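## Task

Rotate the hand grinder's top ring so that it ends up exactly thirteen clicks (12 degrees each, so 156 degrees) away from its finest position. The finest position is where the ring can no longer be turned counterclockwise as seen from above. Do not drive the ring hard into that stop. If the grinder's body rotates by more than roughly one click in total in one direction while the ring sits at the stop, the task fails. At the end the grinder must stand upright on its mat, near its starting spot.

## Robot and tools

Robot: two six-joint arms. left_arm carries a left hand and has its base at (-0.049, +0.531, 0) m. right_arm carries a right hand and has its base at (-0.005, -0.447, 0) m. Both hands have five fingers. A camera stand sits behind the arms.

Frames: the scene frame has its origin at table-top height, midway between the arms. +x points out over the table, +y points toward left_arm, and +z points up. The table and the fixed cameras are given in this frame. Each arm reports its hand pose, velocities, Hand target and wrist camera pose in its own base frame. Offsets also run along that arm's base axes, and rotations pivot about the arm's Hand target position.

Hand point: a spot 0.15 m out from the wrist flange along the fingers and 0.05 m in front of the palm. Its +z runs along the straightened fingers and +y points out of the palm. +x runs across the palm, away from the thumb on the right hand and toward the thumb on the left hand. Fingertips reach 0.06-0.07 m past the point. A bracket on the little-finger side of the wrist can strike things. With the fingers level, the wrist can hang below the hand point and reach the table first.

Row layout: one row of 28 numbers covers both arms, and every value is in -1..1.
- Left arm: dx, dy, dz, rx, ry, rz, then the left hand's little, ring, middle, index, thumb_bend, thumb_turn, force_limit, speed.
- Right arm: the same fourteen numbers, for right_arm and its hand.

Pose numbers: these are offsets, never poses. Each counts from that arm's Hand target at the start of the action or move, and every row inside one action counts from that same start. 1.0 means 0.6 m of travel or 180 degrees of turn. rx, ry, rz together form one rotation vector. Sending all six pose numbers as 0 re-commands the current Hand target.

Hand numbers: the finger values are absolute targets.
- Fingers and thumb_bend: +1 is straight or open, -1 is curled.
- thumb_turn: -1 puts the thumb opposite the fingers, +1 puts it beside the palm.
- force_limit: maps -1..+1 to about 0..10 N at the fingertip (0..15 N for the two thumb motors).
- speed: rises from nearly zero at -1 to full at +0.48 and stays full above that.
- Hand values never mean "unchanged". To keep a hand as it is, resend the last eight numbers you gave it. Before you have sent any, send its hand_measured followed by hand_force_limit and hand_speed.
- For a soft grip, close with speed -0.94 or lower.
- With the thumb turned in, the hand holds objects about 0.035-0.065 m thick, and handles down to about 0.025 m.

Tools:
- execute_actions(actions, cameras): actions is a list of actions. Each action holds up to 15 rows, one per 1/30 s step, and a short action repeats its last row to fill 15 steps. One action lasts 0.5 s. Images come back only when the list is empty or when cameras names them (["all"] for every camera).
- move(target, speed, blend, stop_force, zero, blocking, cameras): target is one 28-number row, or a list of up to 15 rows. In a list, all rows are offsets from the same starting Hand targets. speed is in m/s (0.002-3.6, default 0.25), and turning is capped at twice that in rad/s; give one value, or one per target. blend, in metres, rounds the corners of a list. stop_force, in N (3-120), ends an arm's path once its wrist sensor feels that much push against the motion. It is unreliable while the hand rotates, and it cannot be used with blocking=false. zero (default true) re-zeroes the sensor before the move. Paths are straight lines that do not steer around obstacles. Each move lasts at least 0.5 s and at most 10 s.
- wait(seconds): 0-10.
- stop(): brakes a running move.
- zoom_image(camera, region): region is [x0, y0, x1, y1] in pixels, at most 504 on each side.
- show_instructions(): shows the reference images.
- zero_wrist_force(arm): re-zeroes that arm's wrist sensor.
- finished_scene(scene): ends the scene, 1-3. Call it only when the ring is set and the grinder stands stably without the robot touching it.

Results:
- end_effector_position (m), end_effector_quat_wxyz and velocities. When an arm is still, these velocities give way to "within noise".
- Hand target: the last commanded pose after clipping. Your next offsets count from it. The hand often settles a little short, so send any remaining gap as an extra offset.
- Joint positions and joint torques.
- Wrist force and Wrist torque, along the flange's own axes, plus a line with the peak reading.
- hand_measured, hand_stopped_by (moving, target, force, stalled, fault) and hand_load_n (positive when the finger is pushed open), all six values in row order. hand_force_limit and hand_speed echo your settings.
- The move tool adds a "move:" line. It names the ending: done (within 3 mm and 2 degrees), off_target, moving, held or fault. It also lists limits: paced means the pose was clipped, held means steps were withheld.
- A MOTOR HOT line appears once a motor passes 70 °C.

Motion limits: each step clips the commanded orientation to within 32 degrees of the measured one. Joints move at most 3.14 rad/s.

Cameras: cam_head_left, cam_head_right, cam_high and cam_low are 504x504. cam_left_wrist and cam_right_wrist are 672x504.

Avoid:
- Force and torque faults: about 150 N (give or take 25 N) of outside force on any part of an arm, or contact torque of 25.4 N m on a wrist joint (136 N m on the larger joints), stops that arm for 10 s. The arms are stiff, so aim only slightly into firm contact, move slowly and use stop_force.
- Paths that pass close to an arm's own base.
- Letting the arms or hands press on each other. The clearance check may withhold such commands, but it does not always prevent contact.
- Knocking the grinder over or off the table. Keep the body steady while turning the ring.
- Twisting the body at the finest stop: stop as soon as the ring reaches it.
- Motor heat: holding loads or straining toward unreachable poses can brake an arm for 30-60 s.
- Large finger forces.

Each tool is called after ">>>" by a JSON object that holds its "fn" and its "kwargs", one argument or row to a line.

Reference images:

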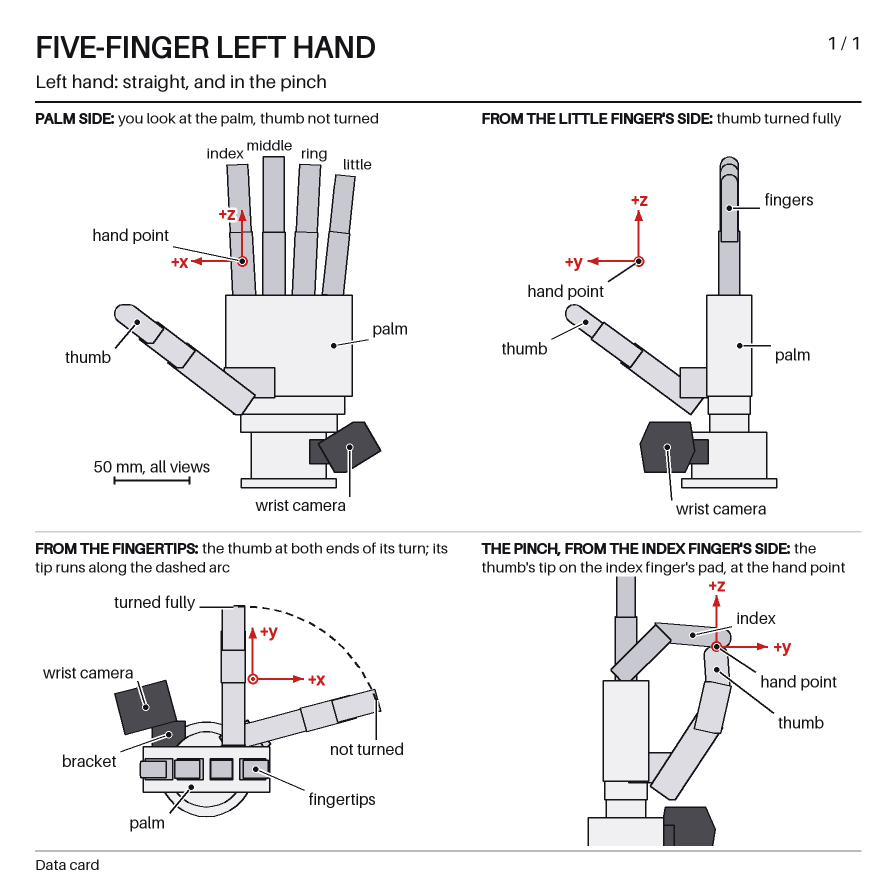

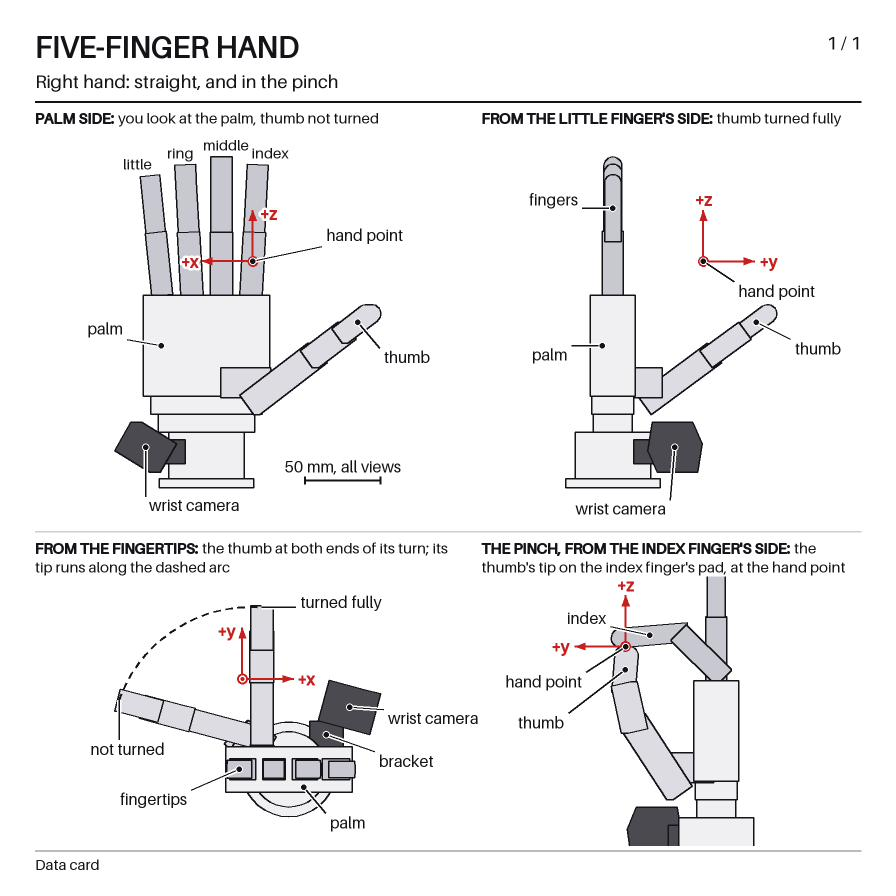

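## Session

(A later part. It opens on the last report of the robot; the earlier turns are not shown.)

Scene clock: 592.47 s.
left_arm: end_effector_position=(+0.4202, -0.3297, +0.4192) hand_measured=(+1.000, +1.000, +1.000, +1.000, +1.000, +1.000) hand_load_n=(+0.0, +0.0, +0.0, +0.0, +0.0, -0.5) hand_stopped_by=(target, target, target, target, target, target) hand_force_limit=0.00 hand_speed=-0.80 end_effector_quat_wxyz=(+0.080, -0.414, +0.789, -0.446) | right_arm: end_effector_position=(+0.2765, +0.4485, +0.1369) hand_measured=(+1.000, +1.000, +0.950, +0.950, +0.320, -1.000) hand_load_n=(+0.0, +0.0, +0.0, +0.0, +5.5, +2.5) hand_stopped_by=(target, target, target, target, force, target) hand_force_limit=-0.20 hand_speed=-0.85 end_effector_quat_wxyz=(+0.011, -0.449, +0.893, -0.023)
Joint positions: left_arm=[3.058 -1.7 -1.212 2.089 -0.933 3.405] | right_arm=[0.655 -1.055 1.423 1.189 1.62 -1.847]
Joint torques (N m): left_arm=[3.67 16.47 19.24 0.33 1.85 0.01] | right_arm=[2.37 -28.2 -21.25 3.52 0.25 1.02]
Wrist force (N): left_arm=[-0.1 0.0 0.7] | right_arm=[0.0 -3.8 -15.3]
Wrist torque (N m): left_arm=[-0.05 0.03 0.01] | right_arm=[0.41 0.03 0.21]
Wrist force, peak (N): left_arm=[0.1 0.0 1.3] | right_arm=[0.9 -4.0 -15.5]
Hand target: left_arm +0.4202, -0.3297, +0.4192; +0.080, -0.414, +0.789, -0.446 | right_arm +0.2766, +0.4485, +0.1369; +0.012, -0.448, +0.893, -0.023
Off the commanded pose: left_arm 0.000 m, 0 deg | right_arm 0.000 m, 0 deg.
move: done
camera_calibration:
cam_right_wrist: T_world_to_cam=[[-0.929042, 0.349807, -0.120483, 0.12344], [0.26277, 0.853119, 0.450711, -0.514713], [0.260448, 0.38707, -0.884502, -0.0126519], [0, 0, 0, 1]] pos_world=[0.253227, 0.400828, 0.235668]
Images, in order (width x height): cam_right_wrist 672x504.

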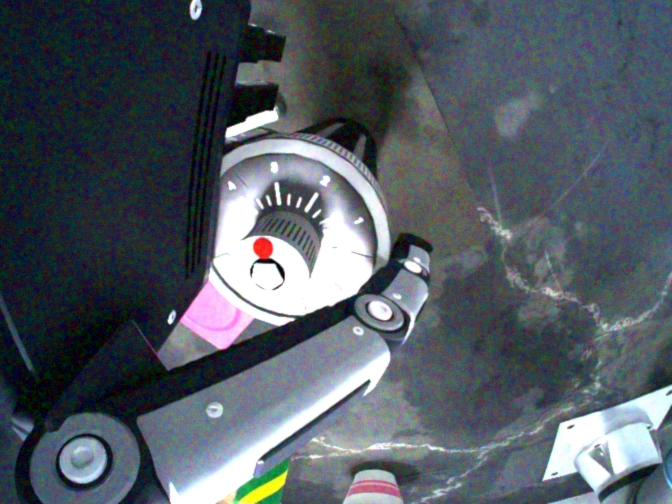

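>>> {"fn": "move", "kwargs": {
  "target": [
    [0,0,0,0,0,0,1,1,1,1,1,1,0,-0.8, 0.0084,0.0025,0,0,0,-0.0667,1,1,0.95,0.95,0.1,-1,-0.2,-0.85],
    [0,0,0,0,0,0,1,1,1,1,1,1,0,-0.8, 0.0172,0.0032,0,0,0,-0.1333,1,1,0.95,0.95,0.1,-1,-0.2,-0.85],
    [0,0,0,0,0,0,1,1,1,1,1,1,0,-0.8, 0.0261,0.0021,0,0,0,-0.2,1,1,0.95,0.95,0.1,-1,-0.2,-0.85],
    [0,0,0,0,0,0,1,1,1,1,1,1,0,-0.8, 0.0347,-0.0009,0,0,0,-0.2667,1,1,0.95,0.95,0.1,-1,-0.2,-0.85],
    [0,0,0,0,0,0,1,1,1,1,1,1,0,-0.8, 0.0425,-0.0057,0,0,0,-0.3333,1,1,0.95,0.95,0.1,-1,-0.2,-0.85],
    [0,0,0,0,0,0,1,1,1,1,1,1,0,-0.8, 0.0454,-0.0081,0,0,0,-0.36,1,1,0.95,0.95,0.1,-1,-0.2,-0.85]
  ],
  "speed": 0.15,
  "blend": 0.001,
  "cameras": ["cam_right_wrist"]
}}

>>> {"fn": "zoom_image", "kwargs": {
  "camera": "cam_right_wrist",
  "region": [180, 100, 430, 350]
}}

Scene clock: 612.17 s.
left_arm: end_effector_position=(+0.4202, -0.3297, +0.4192) hand_measured=(+1.000, +1.000, +1.000, +1.000, +1.000, +1.000) hand_load_n=(+0.0, +0.0, +0.0, +0.0, +0.0, +0.0) hand_stopped_by=(target, target, target, target, target, target) hand_force_limit=0.00 hand_speed=-0.80 end_effector_quat_wxyz=(+0.080, -0.414, +0.789, -0.446) | right_arm: end_effector_position=(+0.3038, +0.4437, +0.1369) hand_measured=(+1.000, +1.000, +0.950, +0.950, +0.320, -1.000) hand_load_n=(+0.0, +0.0, +0.5, +0.0, +6.5, -1.0) hand_stopped_by=(target, target, target, target, force, target) hand_force_limit=-0.20 hand_speed=-0.85 end_effector_quat_wxyz=(-0.003, +0.100, +0.995, -0.026)
Joint positions: left_arm=[3.058 -1.7 -1.212 2.089 -0.933 3.405] | right_arm=[0.711 -1.078 1.473 1.216 1.602 -0.659]
Joint torques (N m): left_arm=[2.59 17.74 20.18 0.44 1.78 -0.25] | right_arm=[-7.07 -34.29 -18.88 2.13 1.38 1.33]
Wrist force (N): left_arm=[0.2 0.1 1.0] | right_arm=[0.3 0.2 -9.2]
Wrist torque (N m): left_arm=[-0.05 -0.01 0.02] | right_arm=[0.07 -0.07 0.06]
Wrist force, peak (N): left_arm=[0.2 0.1 1.2] | right_arm=[0.1 -3.7 -14.9]
Hand target: left_arm +0.4202, -0.3297, +0.4192; +0.080, -0.414, +0.789, -0.446 | right_arm +0.3039, +0.4436, +0.1369; -0.003, +0.100, +0.995, -0.025
Off the commanded pose: left_arm 0.000 m, 0 deg | right_arm 0.000 m, 0 deg.
move: done
camera_calibration:
cam_right_wrist: T_world_to_cam=[[-0.0790996, 0.989559, -0.120482, -0.391557], [0.883808, 0.12552, 0.450697, -0.383644], [0.461114, -0.0708334, -0.884509, 0.124291], [0, 0, 0, 1]] pos_world=[0.250783, 0.444428, 0.235668]
Images, in order (width x height): cam_right_wrist 672x504.

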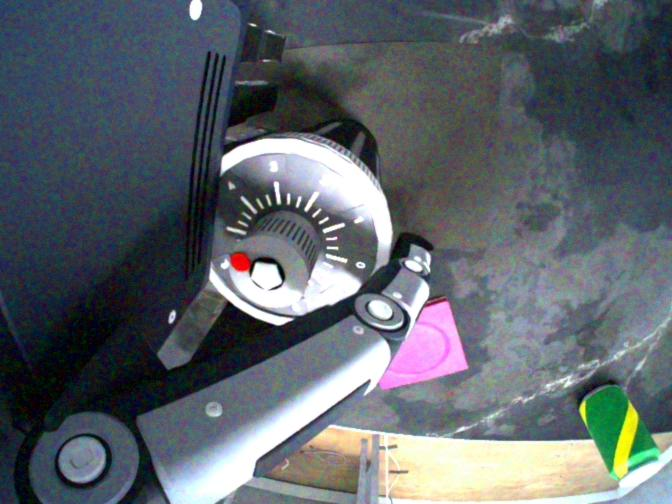

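Scaled by 2.016 from the camera's 672x504 image, which has a finer 960x720 frame.

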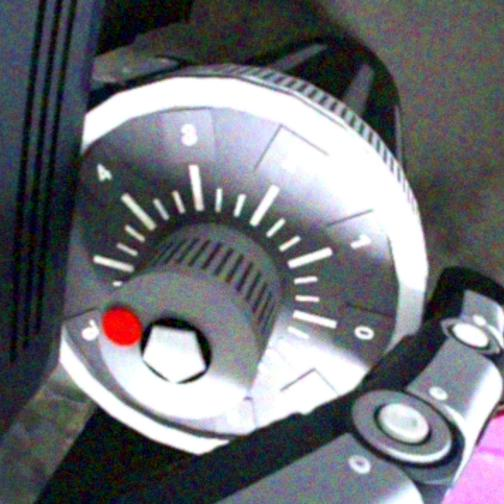

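>>> {"fn": "move", "kwargs": {
  "target": [
    [0,0,0,0,0,0,1,1,1,1,1,1,0,-0.8, 0,0,0.0009,0,0,0,1,1,0.95,0.95,0.1,-1,-0.2,-0.85],
    [0,0,0,0,0,0,1,1,1,1,1,1,0,-0.8, 0,0,0.0010,0,0,0,1,1,0.95,0.95,0.9,-1,-0.2,-0.5],
    [0,0,0,0,0,0,1,1,1,1,1,1,0,-0.8, -0.0050,-0.0245,0.0060,0,0,0,1,1,0.95,0.95,0.9,-1,-0.2,-0.5]
  ],
  "speed": 0.05,
  "cameras": []
}}

>>> {"fn": "move", "kwargs": {
  "target": [
    [0,0,0,0,0,0,1,1,1,1,1,1,0,-0.8, 0,0,0.1040,0,0,0,1,1,0.95,0.95,0.9,-1,-0.2,-0.5],
    [0,0,0,0,0,0,1,1,1,1,1,1,0,-0.8, 0.0680,-0.0012,0.1040,0.0163,-0.0034,0,1,1,0.95,0.95,0.9,-1,-0.2,-0.5]
  ],
  "speed": 0.15,
  "blend": 0.01,
  "cameras": ["cam_right_wrist"]
}}

>>> {"fn": "zoom_image", "kwargs": {
  "camera": "cam_right_wrist",
  "region": [240, 0, 480, 240]
}}

Scene clock: 637.03 s.
left_arm: end_effector_position=(+0.4202, -0.3297, +0.4192) hand_measured=(+1.000, +1.000, +1.000, +1.000, +1.000, +1.000) hand_load_n=(+0.0, +0.0, +0.0, +0.0, +0.0, -0.5) hand_stopped_by=(target, target, target, target, target, target) hand_force_limit=0.00 hand_speed=-0.80 end_effector_quat_wxyz=(+0.080, -0.414, +0.789, -0.446) | right_arm: end_effector_position=(+0.3009, +0.4288, +0.1405) hand_measured=(+1.000, +1.000, +0.950, +0.950, +0.900, -1.000) hand_load_n=(-0.5, +0.0, +0.0, +0.0, +0.0, +0.0) hand_stopped_by=(target, target, target, target, target, target) hand_force_limit=-0.20 hand_speed=-0.50 end_effector_quat_wxyz=(-0.003, +0.100, +0.995, -0.025) end_effector_velocity=(+0.001, +0.002, +0.000) end_effector_angular_velocity=(+0.000, -0.002, -0.001)
Joint positions: left_arm=[3.058 -1.7 -1.212 2.089 -0.933 3.405] | right_arm=[0.69 -1.113 1.517 1.207 1.603 -0.679]
Joint velocities: left_arm=[within noise] | right_arm=[0.002 0.005 -0.006 0 0.001 0.003]
Joint torques (N m): left_arm=[2.03 16.42 20.09 0.45 1.78 -0.17] | right_arm=[10.55 -32.16 -26.88 3.12 0.42 1.3]
Wrist force (N): left_arm=[0.1 0.2 0.9] | right_arm=[0.6 -0.2 -0.5]
Wrist torque (N m): left_arm=[-0.04 0.01 0.01] | right_arm=[0.01 -0.18 0.15]
Wrist force, peak (N): left_arm=[0.3 0.0 1.2] | right_arm=[0.4 0.1 -9.9]
Hand target: left_arm +0.4202, -0.3297, +0.4192; +0.080, -0.414, +0.789, -0.446 | right_arm +0.3009, +0.4289, +0.1405; -0.003, +0.100, +0.995, -0.025
Off the commanded pose: left_arm 0.000 m, 0 deg | right_arm 0.000 m, 0 deg.
move: done
No camera images: "cameras" was empty.

Scene clock: 638.17 s.
left_arm: end_effector_position=(+0.4202, -0.3297, +0.4192) hand_measured=(+1.000, +1.000, +1.000, +1.000, +1.000, +1.000) hand_load_n=(+0.0, +0.0, +0.0, +0.0, +0.0, -0.5) hand_stopped_by=(target, target, target, target, target, target) hand_force_limit=0.00 hand_speed=-0.80 end_effector_quat_wxyz=(+0.080, -0.414, +0.789, -0.446) | right_arm: end_effector_position=(+0.3416, +0.4283, +0.2029) hand_measured=(+1.000, +1.000, +0.950, +0.950, +0.900, -1.000) hand_load_n=(+0.0, +0.0, +0.0, +0.0, +0.0, +0.0) hand_stopped_by=(target, target, target, target, target, target) hand_force_limit=-0.20 hand_speed=-0.50 end_effector_quat_wxyz=(+0.000, +0.100, +0.995, +0.000)
Joint positions: left_arm=[3.058 -1.7 -1.212 2.089 -0.933 3.405] | right_arm=[0.616 -1.133 1.376 1.327 1.57 -0.754]
Joint torques (N m): left_arm=[3.14 16.33 19.17 0.57 1.83 -0.16] | right_arm=[-8.06 -40.19 -8.28 3.57 0.05 -0.66]
Wrist force (N): left_arm=[0.0 0.1 0.9] | right_arm=[0.4 -0.4 -0.2]
Wrist torque (N m): left_arm=[-0.05 0.01 0.01] | right_arm=[0.01 -0.08 -0.07]
Wrist force, peak (N): left_arm=[0.1 -0.1 1.2] | right_arm=[1.5 -0.4 -1.6]
Hand target: left_arm +0.4202, -0.3297, +0.4192; +0.080, -0.414, +0.789, -0.446 | right_arm +0.3417, +0.4282, +0.2029; +0.000, +0.100, +0.995, +0.001
Off the commanded pose: left_arm 0.000 m, 0 deg | right_arm 0.000 m, 0 deg.
move: done
camera_calibration:
cam_right_wrist: T_world_to_cam=[[-0.0776621, 0.994476, -0.0706155, -0.37813], [0.878906, 0.101728, 0.46602, -0.436104], [0.470629, -0.0258723, -0.881952, 0.141169], [0, 0, 0, 1]] pos_world=[0.28749, 0.424057, 0.301036]
Images, in order (width x height): cam_right_wrist 672x504.

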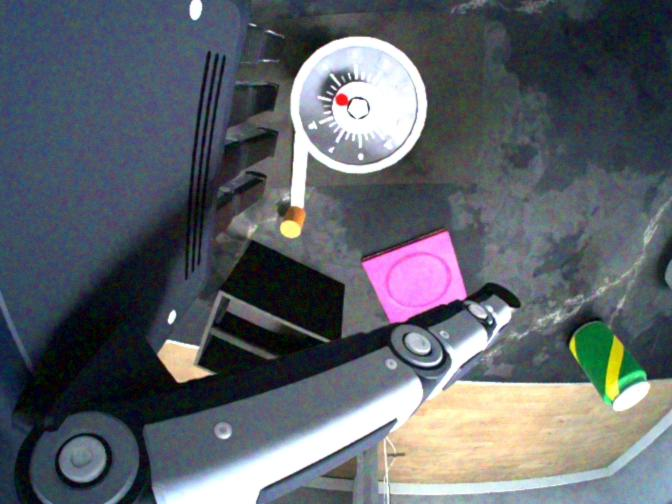

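Scaled by 2.100 from the camera's 672x504 image, which has a finer 960x720 frame.

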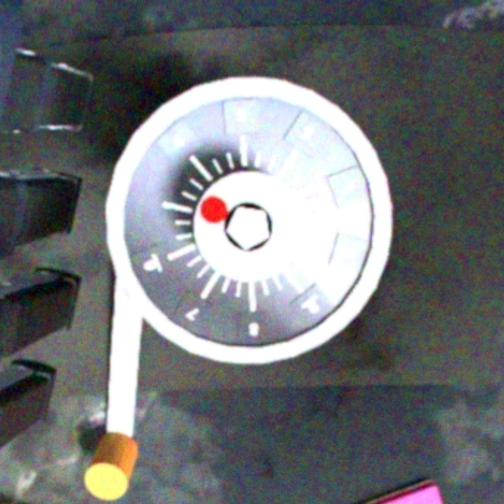

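>>> {"fn": "zoom_image", "kwargs": {
  "camera": "cam_right_wrist",
  "region": [295, 40, 425, 170]
}}

Scaled by 3.877 from the camera's 672x504 image, which has a finer 960x720 frame.

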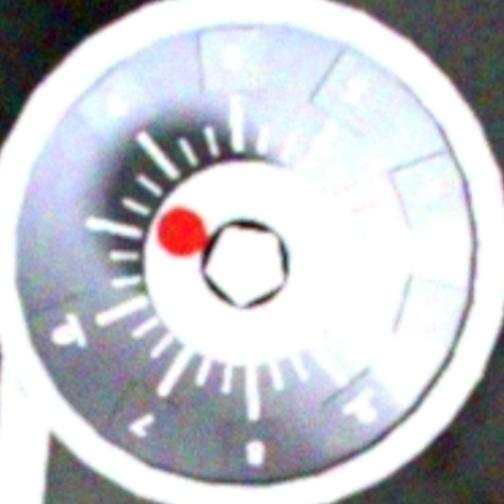

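>>> {"fn": "finished_scene", "kwargs": {
  "scene": 2
}}

The scene is finished: the task was done.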